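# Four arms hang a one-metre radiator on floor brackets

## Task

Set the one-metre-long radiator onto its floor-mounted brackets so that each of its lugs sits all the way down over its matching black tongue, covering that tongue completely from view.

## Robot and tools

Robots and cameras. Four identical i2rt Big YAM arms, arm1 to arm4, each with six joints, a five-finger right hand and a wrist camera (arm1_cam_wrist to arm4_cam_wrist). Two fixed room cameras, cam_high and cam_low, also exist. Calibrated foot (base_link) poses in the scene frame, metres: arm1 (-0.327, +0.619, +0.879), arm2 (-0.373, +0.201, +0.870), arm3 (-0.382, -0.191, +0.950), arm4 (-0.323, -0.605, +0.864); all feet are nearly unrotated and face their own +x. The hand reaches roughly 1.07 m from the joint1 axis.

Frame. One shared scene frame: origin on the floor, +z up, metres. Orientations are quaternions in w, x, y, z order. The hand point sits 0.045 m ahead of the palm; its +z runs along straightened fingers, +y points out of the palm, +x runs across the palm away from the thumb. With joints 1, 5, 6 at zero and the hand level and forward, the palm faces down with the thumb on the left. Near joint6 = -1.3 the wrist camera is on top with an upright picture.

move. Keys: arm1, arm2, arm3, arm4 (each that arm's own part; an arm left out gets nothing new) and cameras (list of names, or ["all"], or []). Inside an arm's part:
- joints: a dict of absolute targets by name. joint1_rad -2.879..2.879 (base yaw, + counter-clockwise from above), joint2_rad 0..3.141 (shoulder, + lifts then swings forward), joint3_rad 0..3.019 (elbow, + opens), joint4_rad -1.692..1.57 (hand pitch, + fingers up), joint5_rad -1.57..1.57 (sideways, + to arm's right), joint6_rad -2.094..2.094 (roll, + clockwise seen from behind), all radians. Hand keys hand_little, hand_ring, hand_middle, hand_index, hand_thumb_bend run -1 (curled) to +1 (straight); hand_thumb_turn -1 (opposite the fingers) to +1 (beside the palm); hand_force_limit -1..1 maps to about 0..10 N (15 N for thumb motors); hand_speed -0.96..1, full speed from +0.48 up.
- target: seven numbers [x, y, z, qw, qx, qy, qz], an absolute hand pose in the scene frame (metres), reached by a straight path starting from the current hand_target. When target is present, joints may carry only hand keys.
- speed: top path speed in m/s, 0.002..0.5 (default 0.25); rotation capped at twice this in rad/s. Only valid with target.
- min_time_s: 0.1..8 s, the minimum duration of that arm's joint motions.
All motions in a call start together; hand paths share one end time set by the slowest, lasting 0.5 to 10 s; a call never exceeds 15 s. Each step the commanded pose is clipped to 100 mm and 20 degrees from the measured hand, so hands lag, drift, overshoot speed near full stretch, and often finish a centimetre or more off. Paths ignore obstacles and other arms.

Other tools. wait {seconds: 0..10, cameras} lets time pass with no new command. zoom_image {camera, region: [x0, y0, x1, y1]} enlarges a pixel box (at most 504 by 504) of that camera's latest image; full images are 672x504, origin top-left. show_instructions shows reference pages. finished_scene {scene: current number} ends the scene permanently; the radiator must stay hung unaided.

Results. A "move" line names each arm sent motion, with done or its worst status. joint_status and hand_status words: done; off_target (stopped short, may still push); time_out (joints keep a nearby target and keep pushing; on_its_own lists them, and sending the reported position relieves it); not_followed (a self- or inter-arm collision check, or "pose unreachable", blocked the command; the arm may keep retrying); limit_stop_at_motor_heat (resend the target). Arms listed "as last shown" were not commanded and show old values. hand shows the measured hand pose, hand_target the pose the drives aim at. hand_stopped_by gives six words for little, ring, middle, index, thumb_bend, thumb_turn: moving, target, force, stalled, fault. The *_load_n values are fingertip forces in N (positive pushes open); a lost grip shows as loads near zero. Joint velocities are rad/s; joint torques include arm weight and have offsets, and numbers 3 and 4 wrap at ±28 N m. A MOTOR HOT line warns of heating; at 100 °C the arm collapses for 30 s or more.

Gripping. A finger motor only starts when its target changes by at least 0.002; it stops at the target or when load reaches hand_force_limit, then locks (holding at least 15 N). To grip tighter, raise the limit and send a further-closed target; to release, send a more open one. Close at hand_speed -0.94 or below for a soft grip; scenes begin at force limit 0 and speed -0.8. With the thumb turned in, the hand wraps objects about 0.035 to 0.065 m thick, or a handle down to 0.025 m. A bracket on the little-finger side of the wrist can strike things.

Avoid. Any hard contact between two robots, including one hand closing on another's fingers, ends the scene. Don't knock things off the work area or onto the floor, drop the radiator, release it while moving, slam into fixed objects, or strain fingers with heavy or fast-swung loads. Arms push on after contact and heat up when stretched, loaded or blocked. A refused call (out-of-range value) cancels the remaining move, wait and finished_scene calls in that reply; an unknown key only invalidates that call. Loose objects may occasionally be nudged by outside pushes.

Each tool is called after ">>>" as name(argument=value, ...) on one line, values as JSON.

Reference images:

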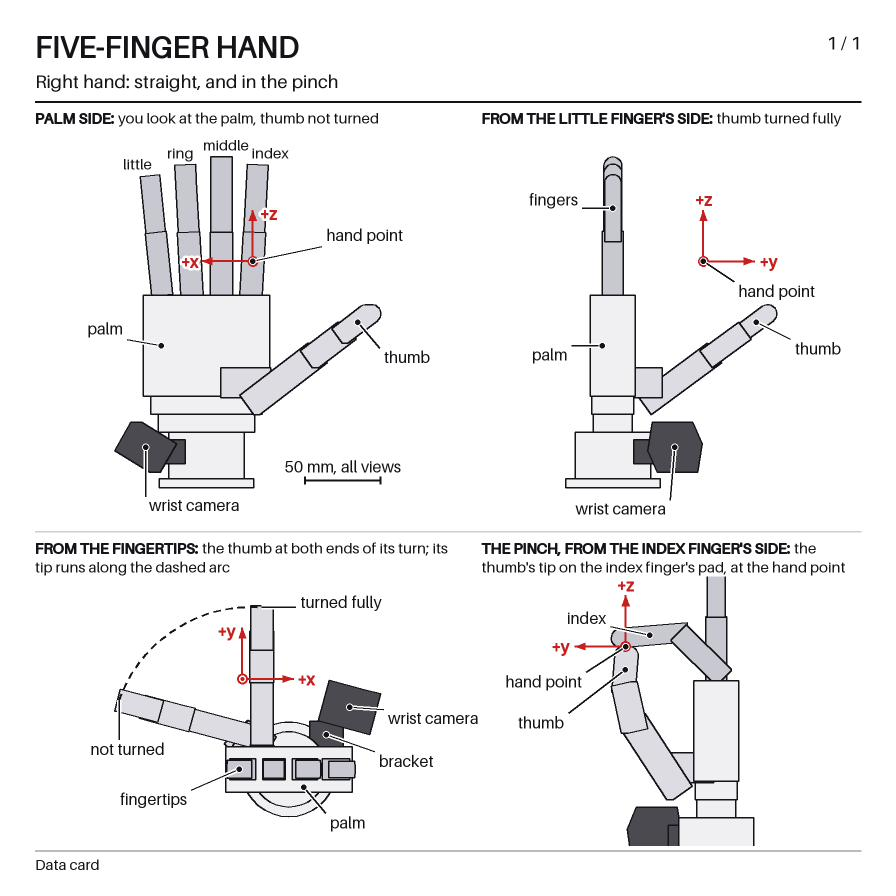

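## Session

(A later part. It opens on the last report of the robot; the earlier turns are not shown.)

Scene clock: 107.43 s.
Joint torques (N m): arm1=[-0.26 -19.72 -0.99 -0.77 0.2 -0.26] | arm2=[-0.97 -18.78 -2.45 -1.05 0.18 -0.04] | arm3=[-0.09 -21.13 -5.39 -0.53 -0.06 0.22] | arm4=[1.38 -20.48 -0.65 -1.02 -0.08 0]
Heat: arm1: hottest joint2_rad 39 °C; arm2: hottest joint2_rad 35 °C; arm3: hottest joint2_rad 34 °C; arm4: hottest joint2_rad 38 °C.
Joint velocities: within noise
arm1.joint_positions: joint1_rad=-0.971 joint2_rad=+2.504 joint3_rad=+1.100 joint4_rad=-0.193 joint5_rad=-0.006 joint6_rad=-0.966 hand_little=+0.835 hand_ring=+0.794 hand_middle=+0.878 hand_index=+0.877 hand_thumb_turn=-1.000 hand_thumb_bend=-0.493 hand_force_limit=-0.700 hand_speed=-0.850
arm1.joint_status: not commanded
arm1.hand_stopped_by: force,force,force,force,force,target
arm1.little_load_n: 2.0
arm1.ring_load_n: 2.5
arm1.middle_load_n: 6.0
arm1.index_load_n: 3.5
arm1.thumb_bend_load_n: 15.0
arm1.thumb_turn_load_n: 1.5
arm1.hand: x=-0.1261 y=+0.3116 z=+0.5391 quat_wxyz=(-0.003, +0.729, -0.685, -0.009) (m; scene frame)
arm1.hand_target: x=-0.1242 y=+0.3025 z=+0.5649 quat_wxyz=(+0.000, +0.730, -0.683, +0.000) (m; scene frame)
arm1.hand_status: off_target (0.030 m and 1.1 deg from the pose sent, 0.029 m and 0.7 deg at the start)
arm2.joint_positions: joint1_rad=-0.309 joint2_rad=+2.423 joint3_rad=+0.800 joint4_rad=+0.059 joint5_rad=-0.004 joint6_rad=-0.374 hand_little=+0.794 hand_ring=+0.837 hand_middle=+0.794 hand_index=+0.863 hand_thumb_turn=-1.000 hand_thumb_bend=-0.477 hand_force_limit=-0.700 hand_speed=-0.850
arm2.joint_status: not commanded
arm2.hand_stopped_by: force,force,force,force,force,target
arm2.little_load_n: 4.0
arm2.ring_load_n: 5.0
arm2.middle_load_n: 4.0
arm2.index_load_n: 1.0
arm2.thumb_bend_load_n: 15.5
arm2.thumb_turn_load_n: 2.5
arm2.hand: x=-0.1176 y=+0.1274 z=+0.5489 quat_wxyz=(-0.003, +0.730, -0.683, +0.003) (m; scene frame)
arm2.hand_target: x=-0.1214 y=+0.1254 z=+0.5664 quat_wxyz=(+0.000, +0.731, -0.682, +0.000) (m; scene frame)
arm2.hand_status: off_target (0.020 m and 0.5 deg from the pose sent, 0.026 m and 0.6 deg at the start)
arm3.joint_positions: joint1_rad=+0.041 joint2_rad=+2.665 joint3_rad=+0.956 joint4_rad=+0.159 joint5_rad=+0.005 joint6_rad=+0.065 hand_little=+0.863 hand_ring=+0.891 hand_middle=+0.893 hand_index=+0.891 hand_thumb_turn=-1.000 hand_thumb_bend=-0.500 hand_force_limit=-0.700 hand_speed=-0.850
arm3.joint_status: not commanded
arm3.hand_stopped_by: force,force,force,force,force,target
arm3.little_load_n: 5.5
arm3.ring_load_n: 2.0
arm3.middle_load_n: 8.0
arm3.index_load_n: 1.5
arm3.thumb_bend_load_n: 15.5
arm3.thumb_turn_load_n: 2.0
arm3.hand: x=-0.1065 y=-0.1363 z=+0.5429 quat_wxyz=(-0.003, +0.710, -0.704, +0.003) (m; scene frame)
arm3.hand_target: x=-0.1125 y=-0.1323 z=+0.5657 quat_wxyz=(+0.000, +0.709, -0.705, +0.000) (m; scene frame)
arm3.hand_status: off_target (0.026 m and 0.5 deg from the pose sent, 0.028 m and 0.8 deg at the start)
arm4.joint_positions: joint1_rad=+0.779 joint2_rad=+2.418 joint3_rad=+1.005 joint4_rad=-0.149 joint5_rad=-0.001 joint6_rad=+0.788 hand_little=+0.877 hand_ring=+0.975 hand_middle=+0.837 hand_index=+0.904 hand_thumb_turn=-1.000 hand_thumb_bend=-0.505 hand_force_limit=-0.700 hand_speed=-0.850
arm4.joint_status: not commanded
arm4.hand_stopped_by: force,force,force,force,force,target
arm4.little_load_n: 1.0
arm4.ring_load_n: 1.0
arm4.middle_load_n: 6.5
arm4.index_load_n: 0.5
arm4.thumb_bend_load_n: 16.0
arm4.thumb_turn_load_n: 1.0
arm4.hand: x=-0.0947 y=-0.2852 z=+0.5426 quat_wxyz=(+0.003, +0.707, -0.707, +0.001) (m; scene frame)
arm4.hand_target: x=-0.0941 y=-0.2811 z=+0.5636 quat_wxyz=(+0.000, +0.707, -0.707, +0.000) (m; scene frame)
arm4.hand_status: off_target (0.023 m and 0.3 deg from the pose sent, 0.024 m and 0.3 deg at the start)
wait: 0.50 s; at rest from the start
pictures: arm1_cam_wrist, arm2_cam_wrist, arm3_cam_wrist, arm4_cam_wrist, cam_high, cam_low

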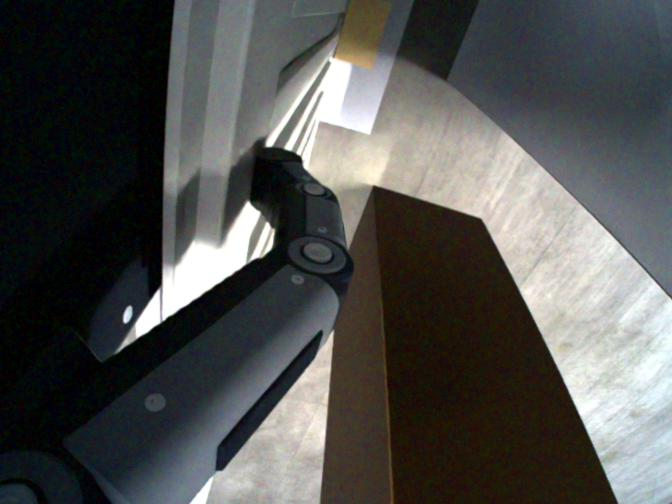

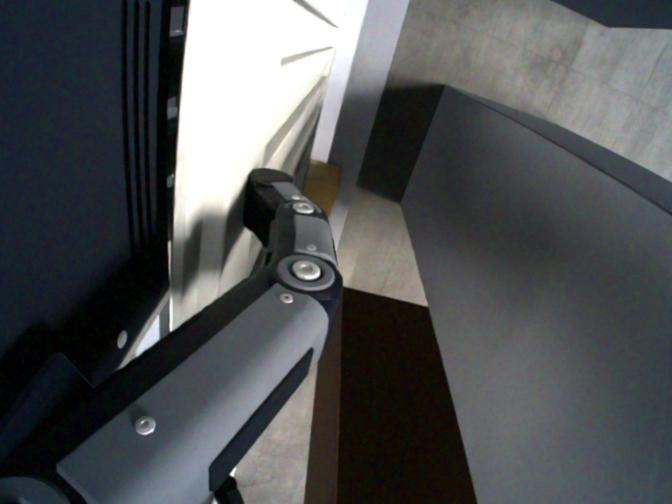

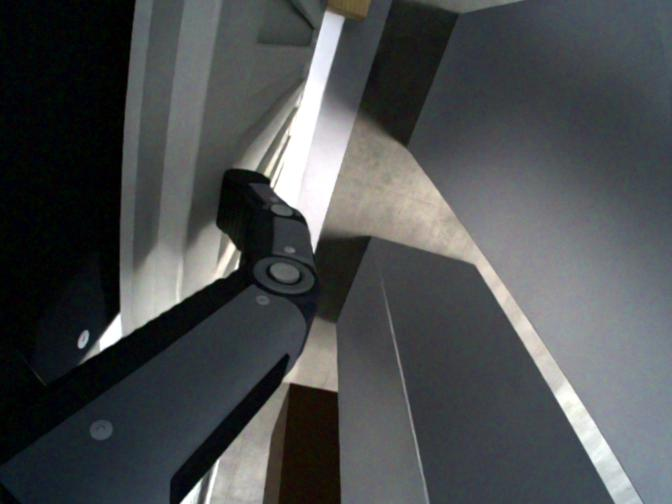

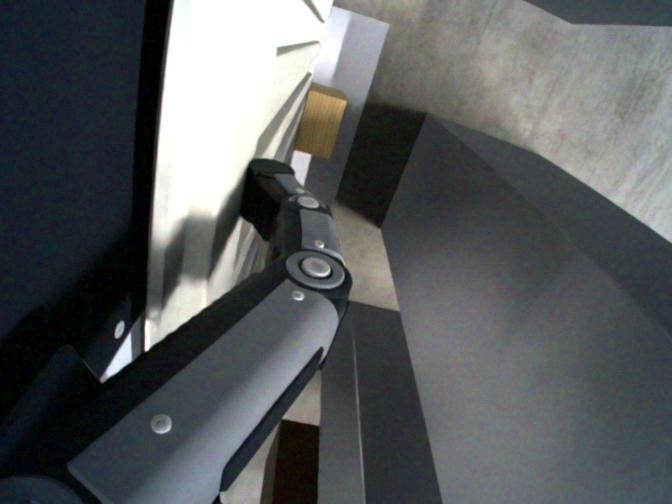

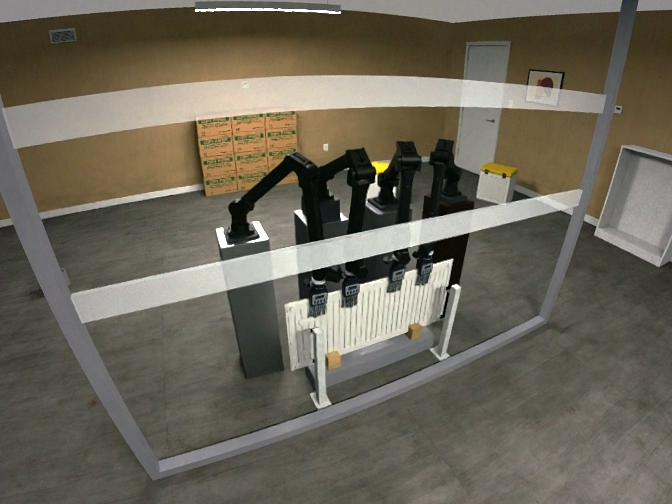

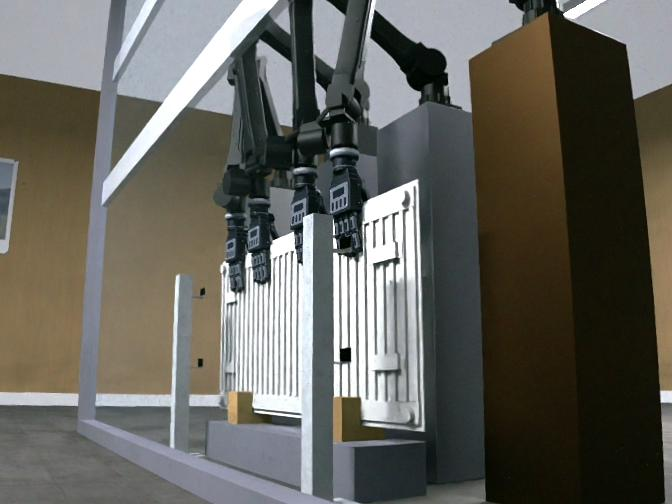

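>>> move(arm1={"target": [-0.121, 0.302, 0.587, 0, 0.7300, -0.6834, 0], "speed": 0.04}, arm3={"target": [-0.112, -0.132, 0.580, 0, 0.7090, -0.7052, 0], "speed": 0.04}, arm4={"target": [-0.091, -0.281, 0.585, 0, 0.7071, -0.7071, 0], "speed": 0.04}, cameras=["cam_low", "cam_high"])

>>> zoom_image(camera="cam_low", region=[180, 200, 460, 460])

Scene clock: 114.33 s.
Joint torques (N m): arm1=[0.15 -20.07 -0.2 -1.59 0.41 -0.16] | arm2=[-0.85 -18.96 -2.37 -0.98 0.18 0] | arm3=[-0.03 -21.66 -5.41 -1.09 -0.1 0.21] | arm4=[1.9 -22.24 -0.23 -1.87 -0.25 -0.07]
Heat: arm1: hottest joint2_rad 40 °C; arm2: hottest joint2_rad 36 °C; arm3: hottest joint2_rad 34 °C; arm4: hottest joint2_rad 39 °C.
move: arm1 off_target; arm3 off_target; arm4 off_target
Joint velocities: within noise
arm1.joint_positions: joint1_rad=-0.971 joint2_rad=+2.460 joint3_rad=+1.073 joint4_rad=-0.201 joint5_rad=-0.013 joint6_rad=-0.969 hand_little=+0.835 hand_ring=+0.794 hand_middle=+0.878 hand_index=+0.878 hand_thumb_turn=-1.000 hand_thumb_bend=-0.493 hand_force_limit=-0.700 hand_speed=-0.850
arm1.joint_status: not commanded
arm1.hand_stopped_by: force,force,force,force,force,target
arm1.little_load_n: 1.5
arm1.ring_load_n: 2.5
arm1.middle_load_n: 5.5
arm1.index_load_n: 6.5
arm1.thumb_bend_load_n: 10.5
arm1.thumb_turn_load_n: 1.5
arm1.hand: x=-0.1247 y=+0.3120 z=+0.5546 quat_wxyz=(-0.006, +0.729, -0.684, -0.005) (m; scene frame)
arm1.hand_target: x=-0.1213 y=+0.3026 z=+0.5843 quat_wxyz=(+0.000, +0.730, -0.683, +0.000) (m; scene frame)
arm1.hand_status: off_target (0.034 m and 0.9 deg from the pose sent, 0.049 m and 1.1 deg at the start)
arm2: as last shown
arm2.joint_positions: joint1_rad=-0.309 joint2_rad=+2.422 joint3_rad=+0.799 joint4_rad=+0.058 joint5_rad=-0.004 joint6_rad=-0.376 hand_little=+0.794 hand_ring=+0.837 hand_middle=+0.794 hand_index=+0.863 hand_thumb_turn=-1.000 hand_thumb_bend=-0.477 hand_force_limit=-0.700 hand_speed=-0.850
arm2.little_load_n: 3.0
arm2.middle_load_n: 5.0
arm2.index_load_n: 2.0
arm2.thumb_bend_load_n: 16.0
arm2.hand: x=-0.1180 y=+0.1273 z=+0.5491 quat_wxyz=(-0.003, +0.731, -0.682, +0.002) (m; scene frame)
arm2.hand_target: x=-0.1213 y=+0.1253 z=+0.5665 quat_wxyz=(+0.000, +0.731, -0.682, +0.000) (m; scene frame)
arm3.joint_positions: joint1_rad=+0.041 joint2_rad=+2.640 joint3_rad=+0.933 joint4_rad=+0.160 joint5_rad=+0.006 joint6_rad=+0.066 hand_little=+0.863 hand_ring=+0.891 hand_middle=+0.893 hand_index=+0.891 hand_thumb_turn=-1.000 hand_thumb_bend=-0.500 hand_force_limit=-0.700 hand_speed=-0.850
arm3.joint_status: not commanded
arm3.hand_stopped_by: force,force,force,force,force,target
arm3.little_load_n: 3.0
arm3.ring_load_n: 0.0
arm3.middle_load_n: 5.5
arm3.index_load_n: 0.5
arm3.thumb_bend_load_n: 15.5
arm3.thumb_turn_load_n: 1.5
arm3.hand: x=-0.1071 y=-0.1366 z=+0.5519 quat_wxyz=(-0.004, +0.710, -0.704, +0.005) (m; scene frame)
arm3.hand_target: x=-0.1127 y=-0.1323 z=+0.5771 quat_wxyz=(+0.000, +0.709, -0.705, +0.000) (m; scene frame)
arm3.hand_status: off_target (0.029 m and 0.7 deg from the pose sent, 0.038 m and 0.5 deg at the start)
arm4.joint_positions: joint1_rad=+0.779 joint2_rad=+2.384 joint3_rad=+0.988 joint4_rad=-0.169 joint5_rad=+0.002 joint6_rad=+0.790 hand_little=+0.877 hand_ring=+0.974 hand_middle=+0.837 hand_index=+0.904 hand_thumb_turn=-1.000 hand_thumb_bend=-0.505 hand_force_limit=-0.700 hand_speed=-0.850
arm4.joint_status: not commanded
arm4.hand_stopped_by: force,force,force,force,force,target
arm4.little_load_n: 1.5
arm4.ring_load_n: 0.0
arm4.middle_load_n: 7.0
arm4.index_load_n: 1.5
arm4.thumb_bend_load_n: 15.5
arm4.thumb_turn_load_n: 1.5
arm4.hand: x=-0.0954 y=-0.2864 z=+0.5547 quat_wxyz=(+0.004, +0.707, -0.707, +0.003) (m; scene frame)
arm4.hand_target: x=-0.0913 y=-0.2811 z=+0.5825 quat_wxyz=(+0.000, +0.707, -0.707, +0.000) (m; scene frame)
arm4.hand_status: off_target (0.031 m and 0.6 deg from the pose sent, 0.043 m and 0.3 deg at the start)
pictures: cam_high, cam_low

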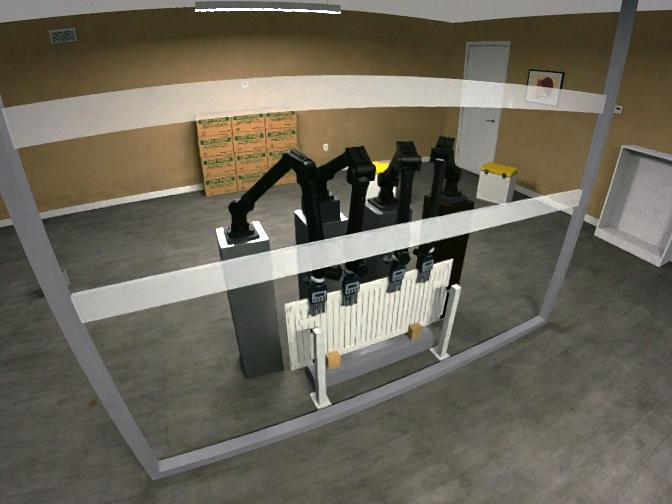

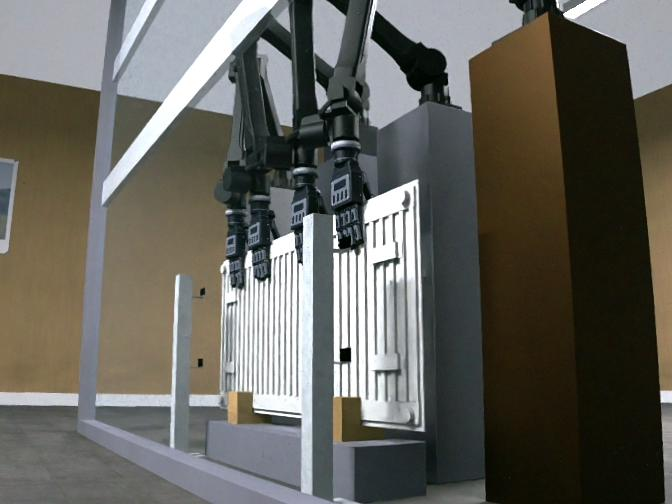

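Scaled by 1.800 from the camera's 672x504 image, which has a finer 960x720 frame.

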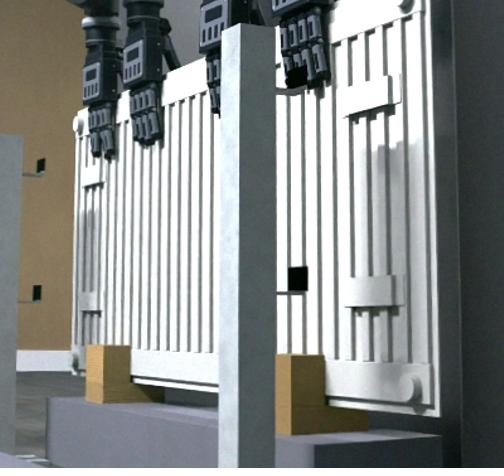

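>>> move(arm1={"target": [-0.122, 0.306, 0.556, 0, 0.7300, -0.6834, 0], "speed": 0.06}, arm2={"target": [-0.118, 0.125, 0.549, 0, 0.7310, -0.6823, 0], "speed": 0.06}, arm3={"target": [-0.108, -0.132, 0.551, 0, 0.7090, -0.7052, 0], "speed": 0.06}, arm4={"target": [-0.091, -0.283, 0.556, 0, 0.7071, -0.7071, 0], "speed": 0.06})

>>> move(arm1={"joints": {"hand_speed": 0, "hand_thumb_bend": 1, "hand_little": 1, "hand_ring": 1, "hand_middle": 1, "hand_index": 1}}, arm2={"joints": {"hand_speed": 0, "hand_thumb_bend": 0, "hand_little": 1, "hand_ring": 1, "hand_middle": 1, "hand_index": 1}}, arm3={"joints": {"hand_speed": 0, "hand_thumb_bend": 0, "hand_little": 1, "hand_ring": 1, "hand_middle": 1, "hand_index": 1}}, arm4={"joints": {"hand_speed": 0, "hand_thumb_bend": 1, "hand_little": 1, "hand_ring": 1, "hand_middle": 1, "hand_index": 1}})

>>> move(arm1={"target": [-0.098, 0.300, 0.545, 0, 0.7301, -0.6834, 0], "speed": 0.1}, arm4={"target": [-0.062, -0.282, 0.545, 0, 0.7071, -0.7071, 0], "speed": 0.1}, arm2={"target": [-0.108, 0.140, 0.538, 0, 0.7314, -0.6819, 0], "speed": 0.06}, arm3={"target": [-0.098, -0.145, 0.538, 0, 0.7090, -0.7052, 0], "speed": 0.06}, cameras=["arm2_cam_wrist", "arm3_cam_wrist", "arm1_cam_wrist", "arm4_cam_wrist"])

Scene clock: 117.70 s.
Joint torques (N m): arm1=[0.5 -14.51 1.74 0.03 0.47 -0.11] | arm2=[-0.91 -14.39 0.24 -0.14 0.21 -0.01] | arm3=[-0.15 -15.15 -0.54 -0.29 -0.1 0.21] | arm4=[1.67 -16.67 1.48 -0.12 -0.22 -0.14]
Heat: arm1: hottest joint2_rad 40 °C; arm2: hottest joint2_rad 36 °C; arm3: hottest joint2_rad 34 °C; arm4: hottest joint2_rad 39 °C.
move: arm1 done; arm2 done; arm3 done; arm4 done
Joint velocities: within noise
arm1.joint_positions: joint1_rad=-0.971 joint2_rad=+2.461 joint3_rad=+1.073 joint4_rad=-0.197 joint5_rad=-0.015 joint6_rad=-0.969 hand_little=+0.835 hand_ring=+0.794 hand_middle=+0.878 hand_index=+0.878 hand_thumb_turn=-1.000 hand_thumb_bend=-0.493 hand_force_limit=-0.700 hand_speed=-0.850
arm1.joint_status: not commanded
arm1.hand_stopped_by: force,force,force,force,force,target
arm1.little_load_n: 0.5
arm1.ring_load_n: 1.5
arm1.middle_load_n: 4.5
arm1.index_load_n: 5.0
arm1.thumb_bend_load_n: 8.0
arm1.thumb_turn_load_n: 1.0
arm1.hand: x=-0.1240 y=+0.3116 z=+0.5538 quat_wxyz=(-0.007, +0.729, -0.684, -0.003) (m; scene frame)
arm1.hand_target: x=-0.1219 y=+0.3060 z=+0.5561 quat_wxyz=(+0.000, +0.730, -0.683, +0.000) (m; scene frame)
arm1.hand_status: done (0.006 m and 0.9 deg from the pose sent, 0.007 m and 0.9 deg at the start)
arm2.joint_positions: joint1_rad=-0.309 joint2_rad=+2.424 joint3_rad=+0.803 joint4_rad=+0.058 joint5_rad=-0.004 joint6_rad=-0.376 hand_little=+0.794 hand_ring=+0.836 hand_middle=+0.794 hand_index=+0.863 hand_thumb_turn=-1.000 hand_thumb_bend=-0.477 hand_force_limit=-0.700 hand_speed=-0.850
arm2.joint_status: not commanded
arm2.hand_stopped_by: force,force,force,force,force,target
arm2.little_load_n: 2.0
arm2.ring_load_n: 2.5
arm2.middle_load_n: 2.5
arm2.index_load_n: 0.0
arm2.thumb_bend_load_n: 15.0
arm2.thumb_turn_load_n: 3.0
arm2.hand: x=-0.1164 y=+0.1268 z=+0.5485 quat_wxyz=(-0.003, +0.731, -0.682, +0.003) (m; scene frame)
arm2.hand_target: x=-0.1180 y=+0.1250 z=+0.5490 quat_wxyz=(+0.000, +0.731, -0.682, +0.000) (m; scene frame)
arm2.hand_status: done (0.002 m and 0.5 deg from the pose sent, 0.002 m and 0.4 deg at the start)
arm3.joint_positions: joint1_rad=+0.041 joint2_rad=+2.641 joint3_rad=+0.939 joint4_rad=+0.156 joint5_rad=+0.006 joint6_rad=+0.066 hand_little=+0.863 hand_ring=+0.891 hand_middle=+0.893 hand_index=+0.891 hand_thumb_turn=-1.000 hand_thumb_bend=-0.500 hand_force_limit=-0.700 hand_speed=-0.850
arm3.joint_status: not commanded
arm3.hand_stopped_by: force,force,force,force,force,target
arm3.little_load_n: 1.5
arm3.ring_load_n: 0.0
arm3.middle_load_n: 3.5
arm3.index_load_n: 0.0
arm3.thumb_bend_load_n: 16.0
arm3.thumb_turn_load_n: 2.0
arm3.hand: x=-0.1050 y=-0.1364 z=+0.5513 quat_wxyz=(-0.004, +0.710, -0.704, +0.005) (m; scene frame)
arm3.hand_target: x=-0.1082 y=-0.1321 z=+0.5510 quat_wxyz=(+0.000, +0.709, -0.705, +0.000) (m; scene frame)
arm3.hand_status: done (0.005 m and 0.7 deg from the pose sent, 0.005 m and 0.7 deg at the start)
arm4.joint_positions: joint1_rad=+0.779 joint2_rad=+2.385 joint3_rad=+0.996 joint4_rad=-0.164 joint5_rad=+0.003 joint6_rad=+0.790 hand_little=+0.876 hand_ring=+0.974 hand_middle=+0.837 hand_index=+0.904 hand_thumb_turn=-1.000 hand_thumb_bend=-0.505 hand_force_limit=-0.700 hand_speed=-0.850
arm4.joint_status: not commanded
arm4.hand_stopped_by: force,force,force,force,force,target
arm4.little_load_n: 0.0
arm4.ring_load_n: 0.0
arm4.middle_load_n: 3.5
arm4.index_load_n: 0.0
arm4.thumb_bend_load_n: 16.0
arm4.thumb_turn_load_n: 1.5
arm4.hand: x=-0.0913 y=-0.2826 z=+0.5542 quat_wxyz=(-0.001, +0.707, -0.707, +0.003) (m; scene frame)
arm4.hand_target: x=-0.0910 y=-0.2831 z=+0.5560 quat_wxyz=(+0.000, +0.707, -0.707, +0.000) (m; scene frame)
arm4.hand_status: done (0.002 m and 0.4 deg from the pose sent, 0.006 m and 0.6 deg at the start)
pictures: none

Scene clock: 119.23 s.
Joint torques (N m): arm1=[0.62 -14.45 1.74 0.03 0.09 -0.12] | arm2=[-0.91 -14.51 0.08 -0.08 0.15 0.01] | arm3=[-0.15 -15.68 -0.64 -0.1 -0.1 0.15] | arm4=[0.56 -15.85 1.32 -0.16 -0.05 -0.17]
Heat: arm1: hottest joint2_rad 40 °C; arm2: hottest joint2_rad 36 °C; arm3: hottest joint2_rad 34 °C; arm4: hottest joint2_rad 39 °C.
move: arm1 done; arm2 done; arm3 done; arm4 done
Joint velocities: within noise
arm1.joint_positions: joint1_rad=-0.971 joint2_rad=+2.462 joint3_rad=+1.073 joint4_rad=-0.198 joint5_rad=-0.004 joint6_rad=-0.969 hand_little=+1.000 hand_ring=+1.000 hand_middle=+1.000 hand_index=+1.000 hand_thumb_turn=-1.000 hand_thumb_bend=+1.000 hand_force_limit=-0.700 hand_speed=+0.000
arm1.joint_status: all done
arm1.hand_stopped_by: target,target,target,target,target,target
arm1.little_load_n: 0.5
arm1.ring_load_n: 0.0
arm1.middle_load_n: 0.0
arm1.index_load_n: 0.0
arm1.thumb_bend_load_n: 0.0
arm1.thumb_turn_load_n: 0.0
arm1.hand: x=-0.1261 y=+0.3107 z=+0.5539 quat_wxyz=(-0.002, +0.729, -0.684, -0.004) (m; scene frame)
arm1.hand_target: x=-0.1220 y=+0.3062 z=+0.5560 quat_wxyz=(+0.000, +0.730, -0.683, +0.000) (m; scene frame)
arm1.hand_status: not commanded
arm2.joint_positions: joint1_rad=-0.309 joint2_rad=+2.423 joint3_rad=+0.804 joint4_rad=+0.056 joint5_rad=-0.003 joint6_rad=-0.375 hand_little=+1.000 hand_ring=+1.000 hand_middle=+1.000 hand_index=+1.000 hand_thumb_turn=-1.000 hand_thumb_bend=+0.000 hand_force_limit=-0.700 hand_speed=+0.000
arm2.joint_status: all done
arm2.hand_stopped_by: target,target,target,target,target,target
arm2.little_load_n: 0.0
arm2.ring_load_n: 0.0
arm2.middle_load_n: 0.0
arm2.index_load_n: 0.0
arm2.thumb_bend_load_n: 0.0
arm2.thumb_turn_load_n: 0.0
arm2.hand: x=-0.1159 y=+0.1264 z=+0.5486 quat_wxyz=(-0.003, +0.731, -0.683, +0.003) (m; scene frame)
arm2.hand_target: x=-0.1180 y=+0.1250 z=+0.5490 quat_wxyz=(+0.000, +0.731, -0.682, +0.000) (m; scene frame)
arm2.hand_status: not commanded
arm3.joint_positions: joint1_rad=+0.041 joint2_rad=+2.641 joint3_rad=+0.940 joint4_rad=+0.151 joint5_rad=+0.006 joint6_rad=+0.071 hand_little=+1.000 hand_ring=+1.000 hand_middle=+1.000 hand_index=+1.000 hand_thumb_turn=-1.000 hand_thumb_bend=+0.000 hand_force_limit=-0.700 hand_speed=+0.000
arm3.joint_status: all done
arm3.hand_stopped_by: target,target,target,target,target,target
arm3.little_load_n: 0.0
arm3.ring_load_n: 0.0
arm3.middle_load_n: 0.0
arm3.index_load_n: 0.0
arm3.thumb_bend_load_n: 0.0
arm3.thumb_turn_load_n: 0.0
arm3.hand: x=-0.1056 y=-0.1362 z=+0.5514 quat_wxyz=(-0.002, +0.708, -0.706, +0.004) (m; scene frame)
arm3.hand_target: x=-0.1080 y=-0.1321 z=+0.5510 quat_wxyz=(+0.000, +0.709, -0.705, +0.000) (m; scene frame)
arm3.hand_status: not commanded
arm4.joint_positions: joint1_rad=+0.779 joint2_rad=+2.384 joint3_rad=+0.996 joint4_rad=-0.164 joint5_rad=-0.001 joint6_rad=+0.790 hand_little=+1.000 hand_ring=+1.000 hand_middle=+1.000 hand_index=+1.000 hand_thumb_turn=-1.000 hand_thumb_bend=+1.000 hand_force_limit=-0.700 hand_speed=+0.000
arm4.joint_status: all done
arm4.hand_stopped_by: target,target,target,target,target,target
arm4.little_load_n: 0.0
arm4.ring_load_n: 0.0
arm4.middle_load_n: 0.0
arm4.index_load_n: 0.5
arm4.thumb_bend_load_n: 0.0
arm4.thumb_turn_load_n: 0.0
arm4.hand: x=-0.0916 y=-0.2818 z=+0.5548 quat_wxyz=(-0.002, +0.707, -0.707, +0.001) (m; scene frame)
arm4.hand_target: x=-0.0910 y=-0.2830 z=+0.5561 quat_wxyz=(+0.000, +0.707, -0.707, +0.000) (m; scene frame)
arm4.hand_status: not commanded
pictures: none

Scene clock: 120.40 s.
Joint torques (N m): arm1=[1.32 -14.21 2.69 -0.13 0.09 0] | arm2=[0.32 -13.16 0.57 0.01 0.14 0.22] | arm3=[-2.37 -14.15 0.1 -0.09 -0.12 -0.06] | arm4=[1.08 -14.8 2.73 -0.24 -0.12 -0.26]
Heat: arm1: hottest joint2_rad 40 °C; arm2: hottest joint2_rad 36 °C; arm3: hottest joint2_rad 34 °C; arm4: hottest joint2_rad 39 °C.
move: arm1 done; arm2 done; arm3 done; arm4 done
Joint velocities: within noise
arm1.joint_positions: joint1_rad=-0.947 joint2_rad=+2.491 joint3_rad=+1.137 joint4_rad=-0.225 joint5_rad=-0.004 joint6_rad=-0.945 hand_little=+1.000 hand_ring=+1.000 hand_middle=+1.000 hand_index=+1.000 hand_thumb_turn=-1.000 hand_thumb_bend=+1.000 hand_force_limit=-0.700 hand_speed=+0.000
arm1.joint_status: not commanded
arm1.hand_stopped_by: target,target,target,target,target,target
arm1.little_load_n: 0.0
arm1.ring_load_n: -0.5
arm1.middle_load_n: 0.0
arm1.index_load_n: 0.0
arm1.thumb_bend_load_n: 0.0
arm1.thumb_turn_load_n: 0.0
arm1.hand: x=-0.1054 y=+0.3014 z=+0.5463 quat_wxyz=(-0.001, +0.729, -0.684, -0.001) (m; scene frame)
arm1.hand_target: x=-0.0980 y=+0.3001 z=+0.5451 quat_wxyz=(+0.000, +0.730, -0.683, +0.000) (m; scene frame)
arm1.hand_status: done (0.008 m and 0.2 deg from the pose sent, 0.031 m and 0.5 deg at the start)
arm2.joint_positions: joint1_rad=-0.267 joint2_rad=+2.435 joint3_rad=+0.831 joint4_rad=+0.056 joint5_rad=-0.002 joint6_rad=-0.344 hand_little=+1.000 hand_ring=+1.000 hand_middle=+1.000 hand_index=+1.000 hand_thumb_turn=-1.000 hand_thumb_bend=+0.000 hand_force_limit=-0.700 hand_speed=+0.000
arm2.joint_status: not commanded
arm2.hand_stopped_by: target,target,target,target,target,target
arm2.little_load_n: 0.0
arm2.ring_load_n: 0.0
arm2.middle_load_n: 0.0
arm2.index_load_n: 0.0
arm2.thumb_bend_load_n: 0.0
arm2.thumb_turn_load_n: 0.5
arm2.hand: x=-0.1003 y=+0.1357 z=+0.5436 quat_wxyz=(-0.006, +0.734, -0.679, +0.010) (m; scene frame)
arm2.hand_target: x=-0.1079 y=+0.1398 z=+0.5383 quat_wxyz=(+0.000, +0.731, -0.682, +0.000) (m; scene frame)
arm2.hand_status: done (0.010 m and 1.5 deg from the pose sent, 0.019 m and 0.5 deg at the start)
arm3.joint_positions: joint1_rad=+0.029 joint2_rad=+2.658 joint3_rad=+0.981 joint4_rad=+0.136 joint5_rad=+0.005 joint6_rad=+0.050 hand_little=+1.000 hand_ring=+1.000 hand_middle=+1.000 hand_index=+1.000 hand_thumb_turn=-1.000 hand_thumb_bend=+0.000 hand_force_limit=-0.700 hand_speed=+0.000
arm3.joint_status: not commanded
arm3.hand_stopped_by: target,target,target,target,target,target
arm3.little_load_n: 0.0
arm3.ring_load_n: 0.0
arm3.middle_load_n: 0.0
arm3.index_load_n: 0.0
arm3.thumb_bend_load_n: 0.0
arm3.thumb_turn_load_n: 0.0
arm3.hand: x=-0.0922 y=-0.1397 z=+0.5433 quat_wxyz=(-0.006, +0.711, -0.703, +0.007) (m; scene frame)
arm3.hand_target: x=-0.0983 y=-0.1447 z=+0.5382 quat_wxyz=(+0.000, +0.709, -0.705, +0.000) (m; scene frame)
arm3.hand_status: done (0.009 m and 1.1 deg from the pose sent, 0.018 m and 0.5 deg at the start)
arm4.joint_positions: joint1_rad=+0.736 joint2_rad=+2.402 joint3_rad=+1.061 joint4_rad=-0.198 joint5_rad=-0.001 joint6_rad=+0.755 hand_little=+1.000 hand_ring=+1.000 hand_middle=+1.000 hand_index=+1.000 hand_thumb_turn=-1.000 hand_thumb_bend=+1.000 hand_force_limit=-0.700 hand_speed=+0.000
arm4.joint_status: not commanded
arm4.hand_stopped_by: target,target,target,target,target,target
arm4.little_load_n: 0.0
arm4.ring_load_n: 0.0
arm4.middle_load_n: 0.0
arm4.index_load_n: 0.0
arm4.thumb_bend_load_n: 0.0
arm4.thumb_turn_load_n: 0.0
arm4.hand: x=-0.0604 y=-0.2770 z=+0.5524 quat_wxyz=(-0.009, +0.704, -0.710, +0.001) (m; scene frame)
arm4.hand_target: x=-0.0620 y=-0.2821 z=+0.5451 quat_wxyz=(+0.000, +0.707, -0.707, +0.000) (m; scene frame)
arm4.hand_status: done (0.009 m and 1.1 deg from the pose sent, 0.031 m and 0.2 deg at the start)
pictures: arm1_cam_wrist, arm2_cam_wrist, arm3_cam_wrist, arm4_cam_wrist

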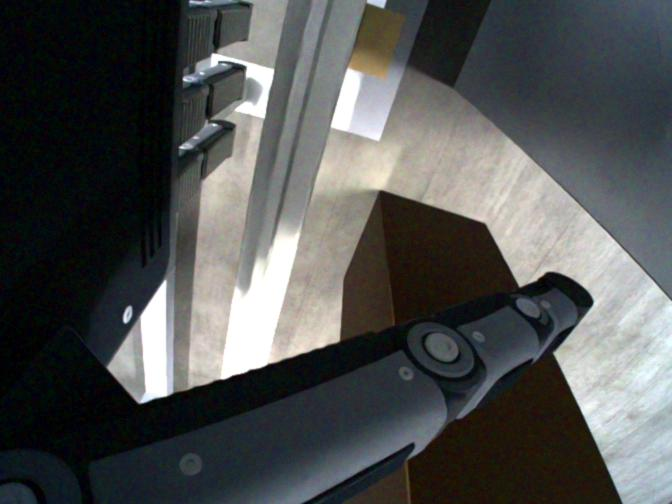

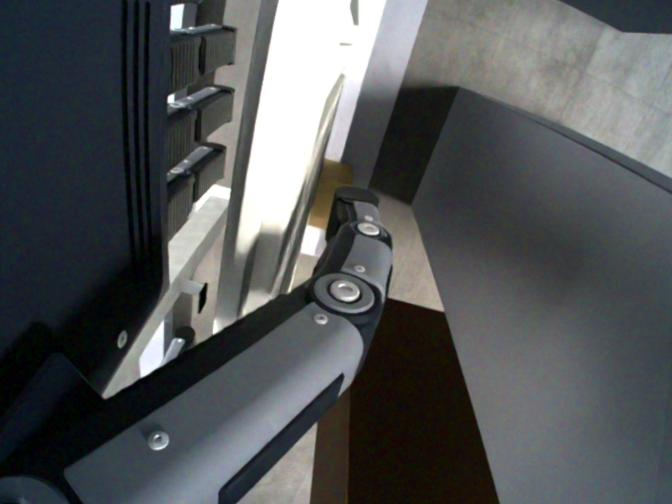

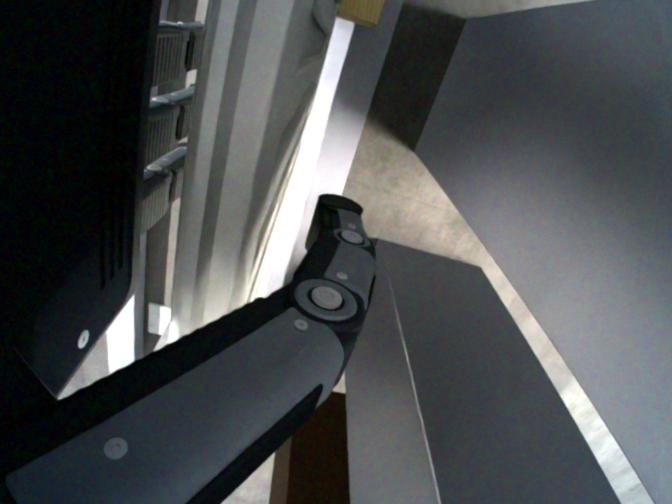

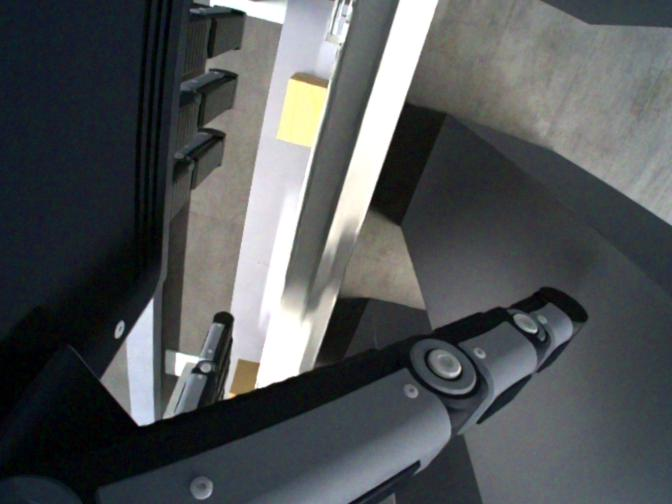

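>>> move(arm1={"target": [-0.098, 0.310, 0.70, 0, 0.7301, -0.6834, 0], "speed": 0.2, "joints": {"hand_thumb_bend": -1}}, arm4={"target": [-0.060, -0.295, 0.70, 0, 0.7071, -0.7071, 0], "speed": 0.2, "joints": {"hand_thumb_bend": -1}}, arm2={"target": [-0.119, 0.140, 0.538, 0, 0.7314, -0.6819, 0], "speed": 0.06, "joints": {"hand_speed": -0.4, "hand_thumb_bend": -0.35}}, arm3={"target": [-0.112, -0.145, 0.538, 0, 0.7090, -0.7052, 0], "speed": 0.06, "joints": {"hand_speed": -0.4, "hand_thumb_bend": -0.35}})

>>> move(arm1={"target": [-0.215, 0.370, 0.70, 0, 0.7301, -0.6834, 0], "speed": 0.2}, arm4={"target": [-0.170, -0.370, 0.70, 0, 0.7071, -0.7071, 0], "speed": 0.2}, arm2={"joints": {"hand_speed": -0.85, "hand_force_limit": 1, "hand_thumb_bend": -1}}, arm3={"joints": {"hand_speed": -0.85, "hand_force_limit": 1, "hand_thumb_bend": -1}}, cameras=["all"])

Scene clock: 123.43 s.
Joint torques (N m): arm1=[1.49 -14.51 3 -0.18 0.07 0] | arm2=[-0.67 -13.16 -0.51 0.7 0.02 0.13] | arm3=[-2.14 -13.98 -1.85 0.73 -0.11 -0.03] | arm4=[0.44 -15.03 3.7 -0.29 -0.07 -0.23]
Heat: arm1: hottest joint2_rad 40 °C; arm2: hottest joint2_rad 36 °C; arm3: hottest joint2_rad 34 °C; arm4: hottest joint2_rad 39 °C.
move: arm1 off_target; arm2 off_target; arm3 off_target; arm4 off_target
Joint velocities: within noise
arm1.joint_positions: joint1_rad=-0.937 joint2_rad=+2.108 joint3_rad=+0.999 joint4_rad=-0.477 joint5_rad=-0.004 joint6_rad=-0.932 hand_little=+1.000 hand_ring=+1.000 hand_middle=+1.000 hand_index=+1.000 hand_thumb_turn=-1.000 hand_thumb_bend=-0.934 hand_force_limit=-0.700 hand_speed=+0.000
arm1.joint_status: hand_thumb_bend off_target (ended at -0.934, target -1.000)
arm1.hand_stopped_by: target,target,target,target,force,target
arm1.little_load_n: 0.0
arm1.ring_load_n: 0.0
arm1.middle_load_n: 0.0
arm1.index_load_n: 0.0
arm1.thumb_bend_load_n: 8.5
arm1.thumb_turn_load_n: 1.0
arm1.hand: x=-0.1047 y=+0.3086 z=+0.6932 quat_wxyz=(-0.001, +0.728, -0.685, -0.004) (m; scene frame)
arm1.hand_target: x=-0.0981 y=+0.3101 z=+0.6998 quat_wxyz=(+0.000, +0.730, -0.683, +0.000) (m; scene frame)
arm1.hand_status: done (0.010 m and 0.6 deg from the pose sent, 0.154 m and 0.2 deg at the start)
arm2.joint_positions: joint1_rad=-0.267 joint2_rad=+2.439 joint3_rad=+0.815 joint4_rad=+0.066 joint5_rad=+0.000 joint6_rad=-0.344 hand_little=+1.000 hand_ring=+1.000 hand_middle=+1.000 hand_index=+1.000 hand_thumb_turn=-1.000 hand_thumb_bend=-0.350 hand_force_limit=-0.700 hand_speed=-0.400
arm2.joint_status: all done
arm2.hand_stopped_by: target,target,target,target,target,target
arm2.little_load_n: 0.0
arm2.ring_load_n: 0.0
arm2.middle_load_n: 0.0
arm2.index_load_n: 0.0
arm2.thumb_bend_load_n: 0.0
arm2.thumb_turn_load_n: 0.0
arm2.hand: x=-0.1098 y=+0.1379 z=+0.5431 quat_wxyz=(-0.003, +0.734, -0.679, +0.006) (m; scene frame)
arm2.hand_target: x=-0.1189 y=+0.1400 z=+0.5383 quat_wxyz=(+0.000, +0.731, -0.682, +0.000) (m; scene frame)
arm2.hand_status: off_target (0.011 m and 0.9 deg from the pose sent, 0.020 m and 1.5 deg at the start)
arm3.joint_positions: joint1_rad=+0.029 joint2_rad=+2.663 joint3_rad=+0.970 joint4_rad=+0.156 joint5_rad=+0.005 joint6_rad=+0.050 hand_little=+1.000 hand_ring=+1.000 hand_middle=+1.000 hand_index=+1.000 hand_thumb_turn=-1.000 hand_thumb_bend=-0.281 hand_force_limit=-0.700 hand_speed=-0.400
arm3.joint_status: hand_thumb_bend off_target (ended at -0.281, target -0.350); the others done
arm3.hand_stopped_by: target,target,target,target,force,target
arm3.little_load_n: 0.0
arm3.ring_load_n: 0.0
arm3.middle_load_n: 0.0
arm3.index_load_n: 0.0
arm3.thumb_bend_load_n: 0.0
arm3.thumb_turn_load_n: 0.0
arm3.hand: x=-0.0968 y=-0.1400 z=+0.5422 quat_wxyz=(-0.007, +0.711, -0.703, +0.008) (m; scene frame)
arm3.hand_target: x=-0.1121 y=-0.1446 z=+0.5384 quat_wxyz=(+0.000, +0.709, -0.705, +0.000) (m; scene frame)
arm3.hand_status: off_target (0.017 m and 1.3 deg from the pose sent, 0.021 m and 1.1 deg at the start)
arm4.joint_positions: joint1_rad=+0.713 joint2_rad=+2.006 joint3_rad=+0.939 joint4_rad=-0.478 joint5_rad=-0.002 joint6_rad=+0.727 hand_little=+1.000 hand_ring=+1.000 hand_middle=+1.000 hand_index=+1.000 hand_thumb_turn=-1.000 hand_thumb_bend=-0.934 hand_force_limit=-0.700 hand_speed=+0.000
arm4.joint_status: hand_thumb_bend off_target (ended at -0.934, target -1.000)
arm4.hand_stopped_by: target,target,target,target,force,target
arm4.little_load_n: 0.0
arm4.ring_load_n: 0.0
arm4.middle_load_n: 0.0
arm4.index_load_n: 0.0
arm4.thumb_bend_load_n: 9.0
arm4.thumb_turn_load_n: 1.0
arm4.hand: x=-0.0590 y=-0.2885 z=+0.6998 quat_wxyz=(-0.006, +0.706, -0.709, +0.001) (m; scene frame)
arm4.hand_target: x=-0.0601 y=-0.2950 z=+0.7000 quat_wxyz=(+0.000, +0.707, -0.707, +0.000) (m; scene frame)
arm4.hand_status: done (0.007 m and 0.7 deg from the pose sent, 0.149 m and 1.1 deg at the start)
pictures: none

Scene clock: 126.27 s.
Joint torques (N m): arm1=[-0.85 -11.22 1.43 0.46 -0.05 -0.24] | arm2=[-0.15 -13.39 -0.38 0.68 -0.05 -0.01] | arm3=[-2.14 -14.33 -1.62 0.7 -0.09 -0.03] | arm4=[2.26 -11.05 1.81 0.4 -0.08 0.08]
Heat: arm1: hottest joint2_rad 40 °C; arm2: hottest joint2_rad 36 °C; arm3: hottest joint2_rad 34 °C; arm4: hottest joint2_rad 39 °C.
move: arm1 done; arm2 off_target; arm3 off_target; arm4 done
Joint velocities: within noise
arm1.joint_positions: joint1_rad=-1.059 joint2_rad=+1.977 joint3_rad=+0.651 joint4_rad=-0.280 joint5_rad=+0.001 joint6_rad=-1.062 hand_little=+1.000 hand_ring=+1.000 hand_middle=+1.000 hand_index=+1.000 hand_thumb_turn=-1.000 hand_thumb_bend=-0.934 hand_force_limit=-0.700 hand_speed=+0.000
arm1.joint_status: not commanded
arm1.hand_stopped_by: target,target,target,target,force,target
arm1.little_load_n: 0.0
arm1.ring_load_n: 0.0
arm1.middle_load_n: 0.0
arm1.index_load_n: 0.0
arm1.thumb_bend_load_n: 8.5
arm1.thumb_turn_load_n: 1.0
arm1.hand: x=-0.2161 y=+0.3784 z=+0.6956 quat_wxyz=(-0.002, +0.731, -0.682, -0.014) (m; scene frame)
arm1.hand_target: x=-0.2151 y=+0.3701 z=+0.6999 quat_wxyz=(+0.000, +0.730, -0.683, +0.000) (m; scene frame)
arm1.hand_status: done (0.010 m and 1.6 deg from the pose sent, 0.126 m and 0.6 deg at the start)
arm2.joint_positions: joint1_rad=-0.268 joint2_rad=+2.441 joint3_rad=+0.812 joint4_rad=+0.066 joint5_rad=+0.002 joint6_rad=-0.332 hand_little=+1.000 hand_ring=+1.000 hand_middle=+1.000 hand_index=+1.000 hand_thumb_turn=-1.000 hand_thumb_bend=-0.475 hand_force_limit=+1.000 hand_speed=-0.850
arm2.joint_status: hand_thumb_bend off_target (ended at -0.475, target -1.000); the others done
arm2.hand_stopped_by: target,target,target,target,force,target
arm2.little_load_n: 0.0
arm2.ring_load_n: 0.0
arm2.middle_load_n: 0.0
arm2.index_load_n: 0.0
arm2.thumb_bend_load_n: 14.5
arm2.thumb_turn_load_n: 2.0
arm2.hand: x=-0.1127 y=+0.1389 z=+0.5430 quat_wxyz=(-0.001, +0.730, -0.683, +0.004) (m; scene frame)
arm2.hand_target: x=-0.1191 y=+0.1400 z=+0.5384 quat_wxyz=(+0.000, +0.731, -0.682, +0.000) (m; scene frame)
arm2.hand_status: not commanded
arm3.joint_positions: joint1_rad=+0.029 joint2_rad=+2.667 joint3_rad=+0.966 joint4_rad=+0.156 joint5_rad=+0.005 joint6_rad=+0.050 hand_little=+1.000 hand_ring=+1.000 hand_middle=+1.000 hand_index=+1.000 hand_thumb_turn=-1.000 hand_thumb_bend=-0.498 hand_force_limit=+1.000 hand_speed=-0.850
arm3.joint_status: hand_thumb_bend off_target (ended at -0.498, target -1.000); the others done
arm3.hand_stopped_by: target,target,target,target,force,target
arm3.little_load_n: 0.0
arm3.ring_load_n: 0.0
arm3.middle_load_n: 0.0
arm3.index_load_n: 0.0
arm3.thumb_bend_load_n: 15.0
arm3.thumb_turn_load_n: 1.5
arm3.hand: x=-0.1015 y=-0.1402 z=+0.5414 quat_wxyz=(-0.004, +0.711, -0.703, +0.005) (m; scene frame)
arm3.hand_target: x=-0.1118 y=-0.1446 z=+0.5384 quat_wxyz=(+0.000, +0.709, -0.705, +0.000) (m; scene frame)
arm3.hand_status: not commanded
arm4.joint_positions: joint1_rad=+0.744 joint2_rad=+1.854 joint3_rad=+0.555 joint4_rad=-0.268 joint5_rad=-0.002 joint6_rad=+0.750 hand_little=+1.000 hand_ring=+1.000 hand_middle=+1.000 hand_index=+1.000 hand_thumb_turn=-1.000 hand_thumb_bend=-0.934 hand_force_limit=-0.700 hand_speed=+0.000
arm4.joint_status: not commanded
arm4.hand_stopped_by: target,target,target,target,force,target
arm4.little_load_n: 0.0
arm4.ring_load_n: 0.0
arm4.middle_load_n: 0.0
arm4.index_load_n: 0.0
arm4.thumb_bend_load_n: 9.0
arm4.thumb_turn_load_n: 1.0
arm4.hand: x=-0.1693 y=-0.3738 z=+0.6985 quat_wxyz=(+0.006, +0.709, -0.705, +0.000) (m; scene frame)
arm4.hand_target: x=-0.1700 y=-0.3700 z=+0.7000 quat_wxyz=(+0.000, +0.707, -0.707, +0.000) (m; scene frame)
arm4.hand_status: done (0.004 m and 0.7 deg from the pose sent, 0.138 m and 0.7 deg at the start)
pictures: arm1_cam_wrist, arm2_cam_wrist, arm3_cam_wrist, arm4_cam_wrist, cam_high, cam_low

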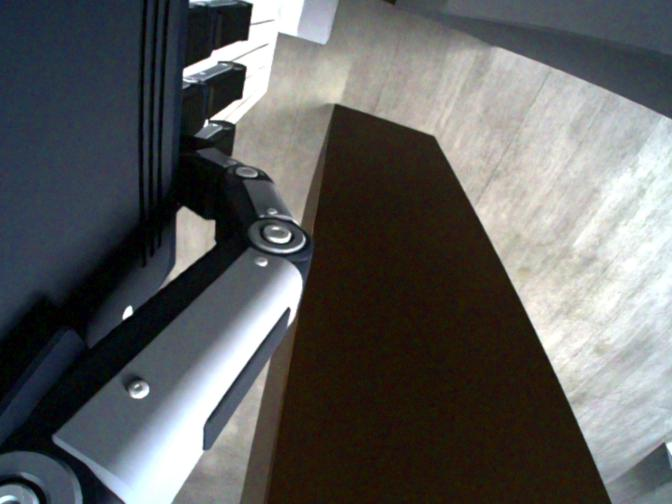

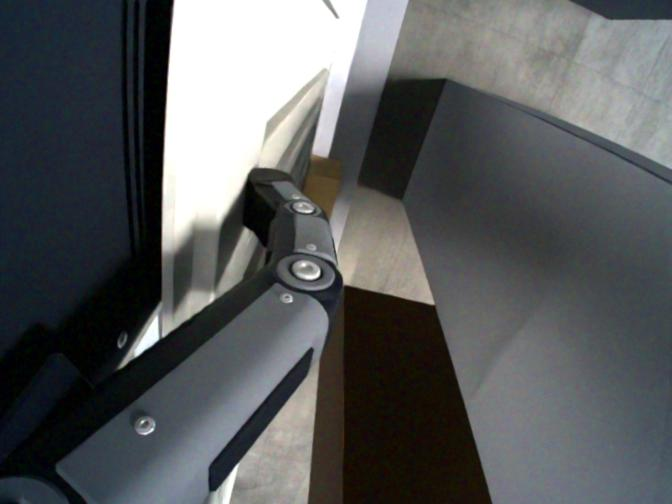

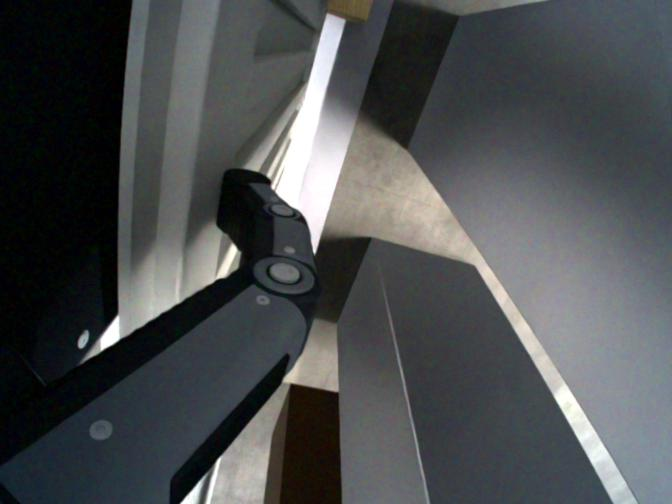

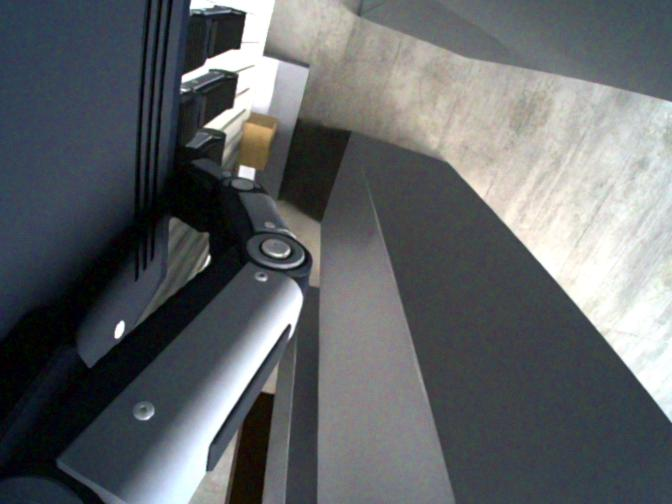

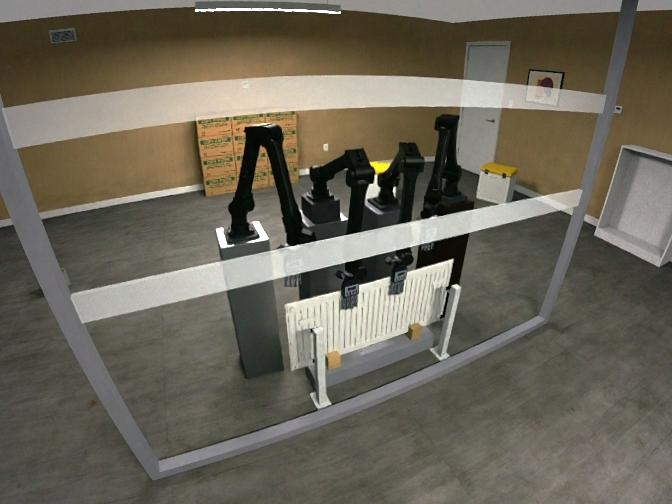

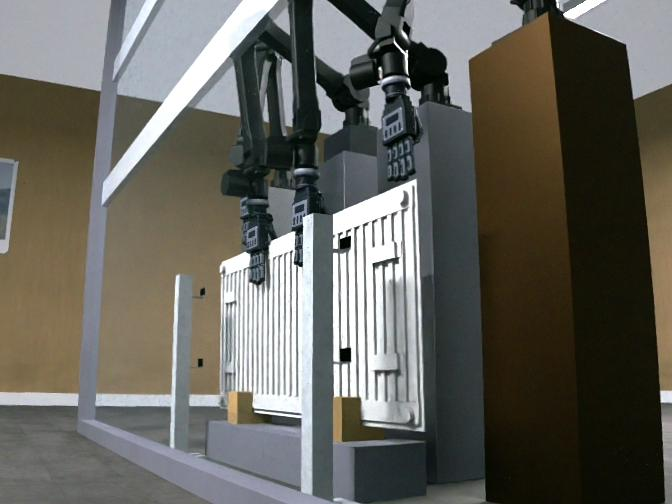

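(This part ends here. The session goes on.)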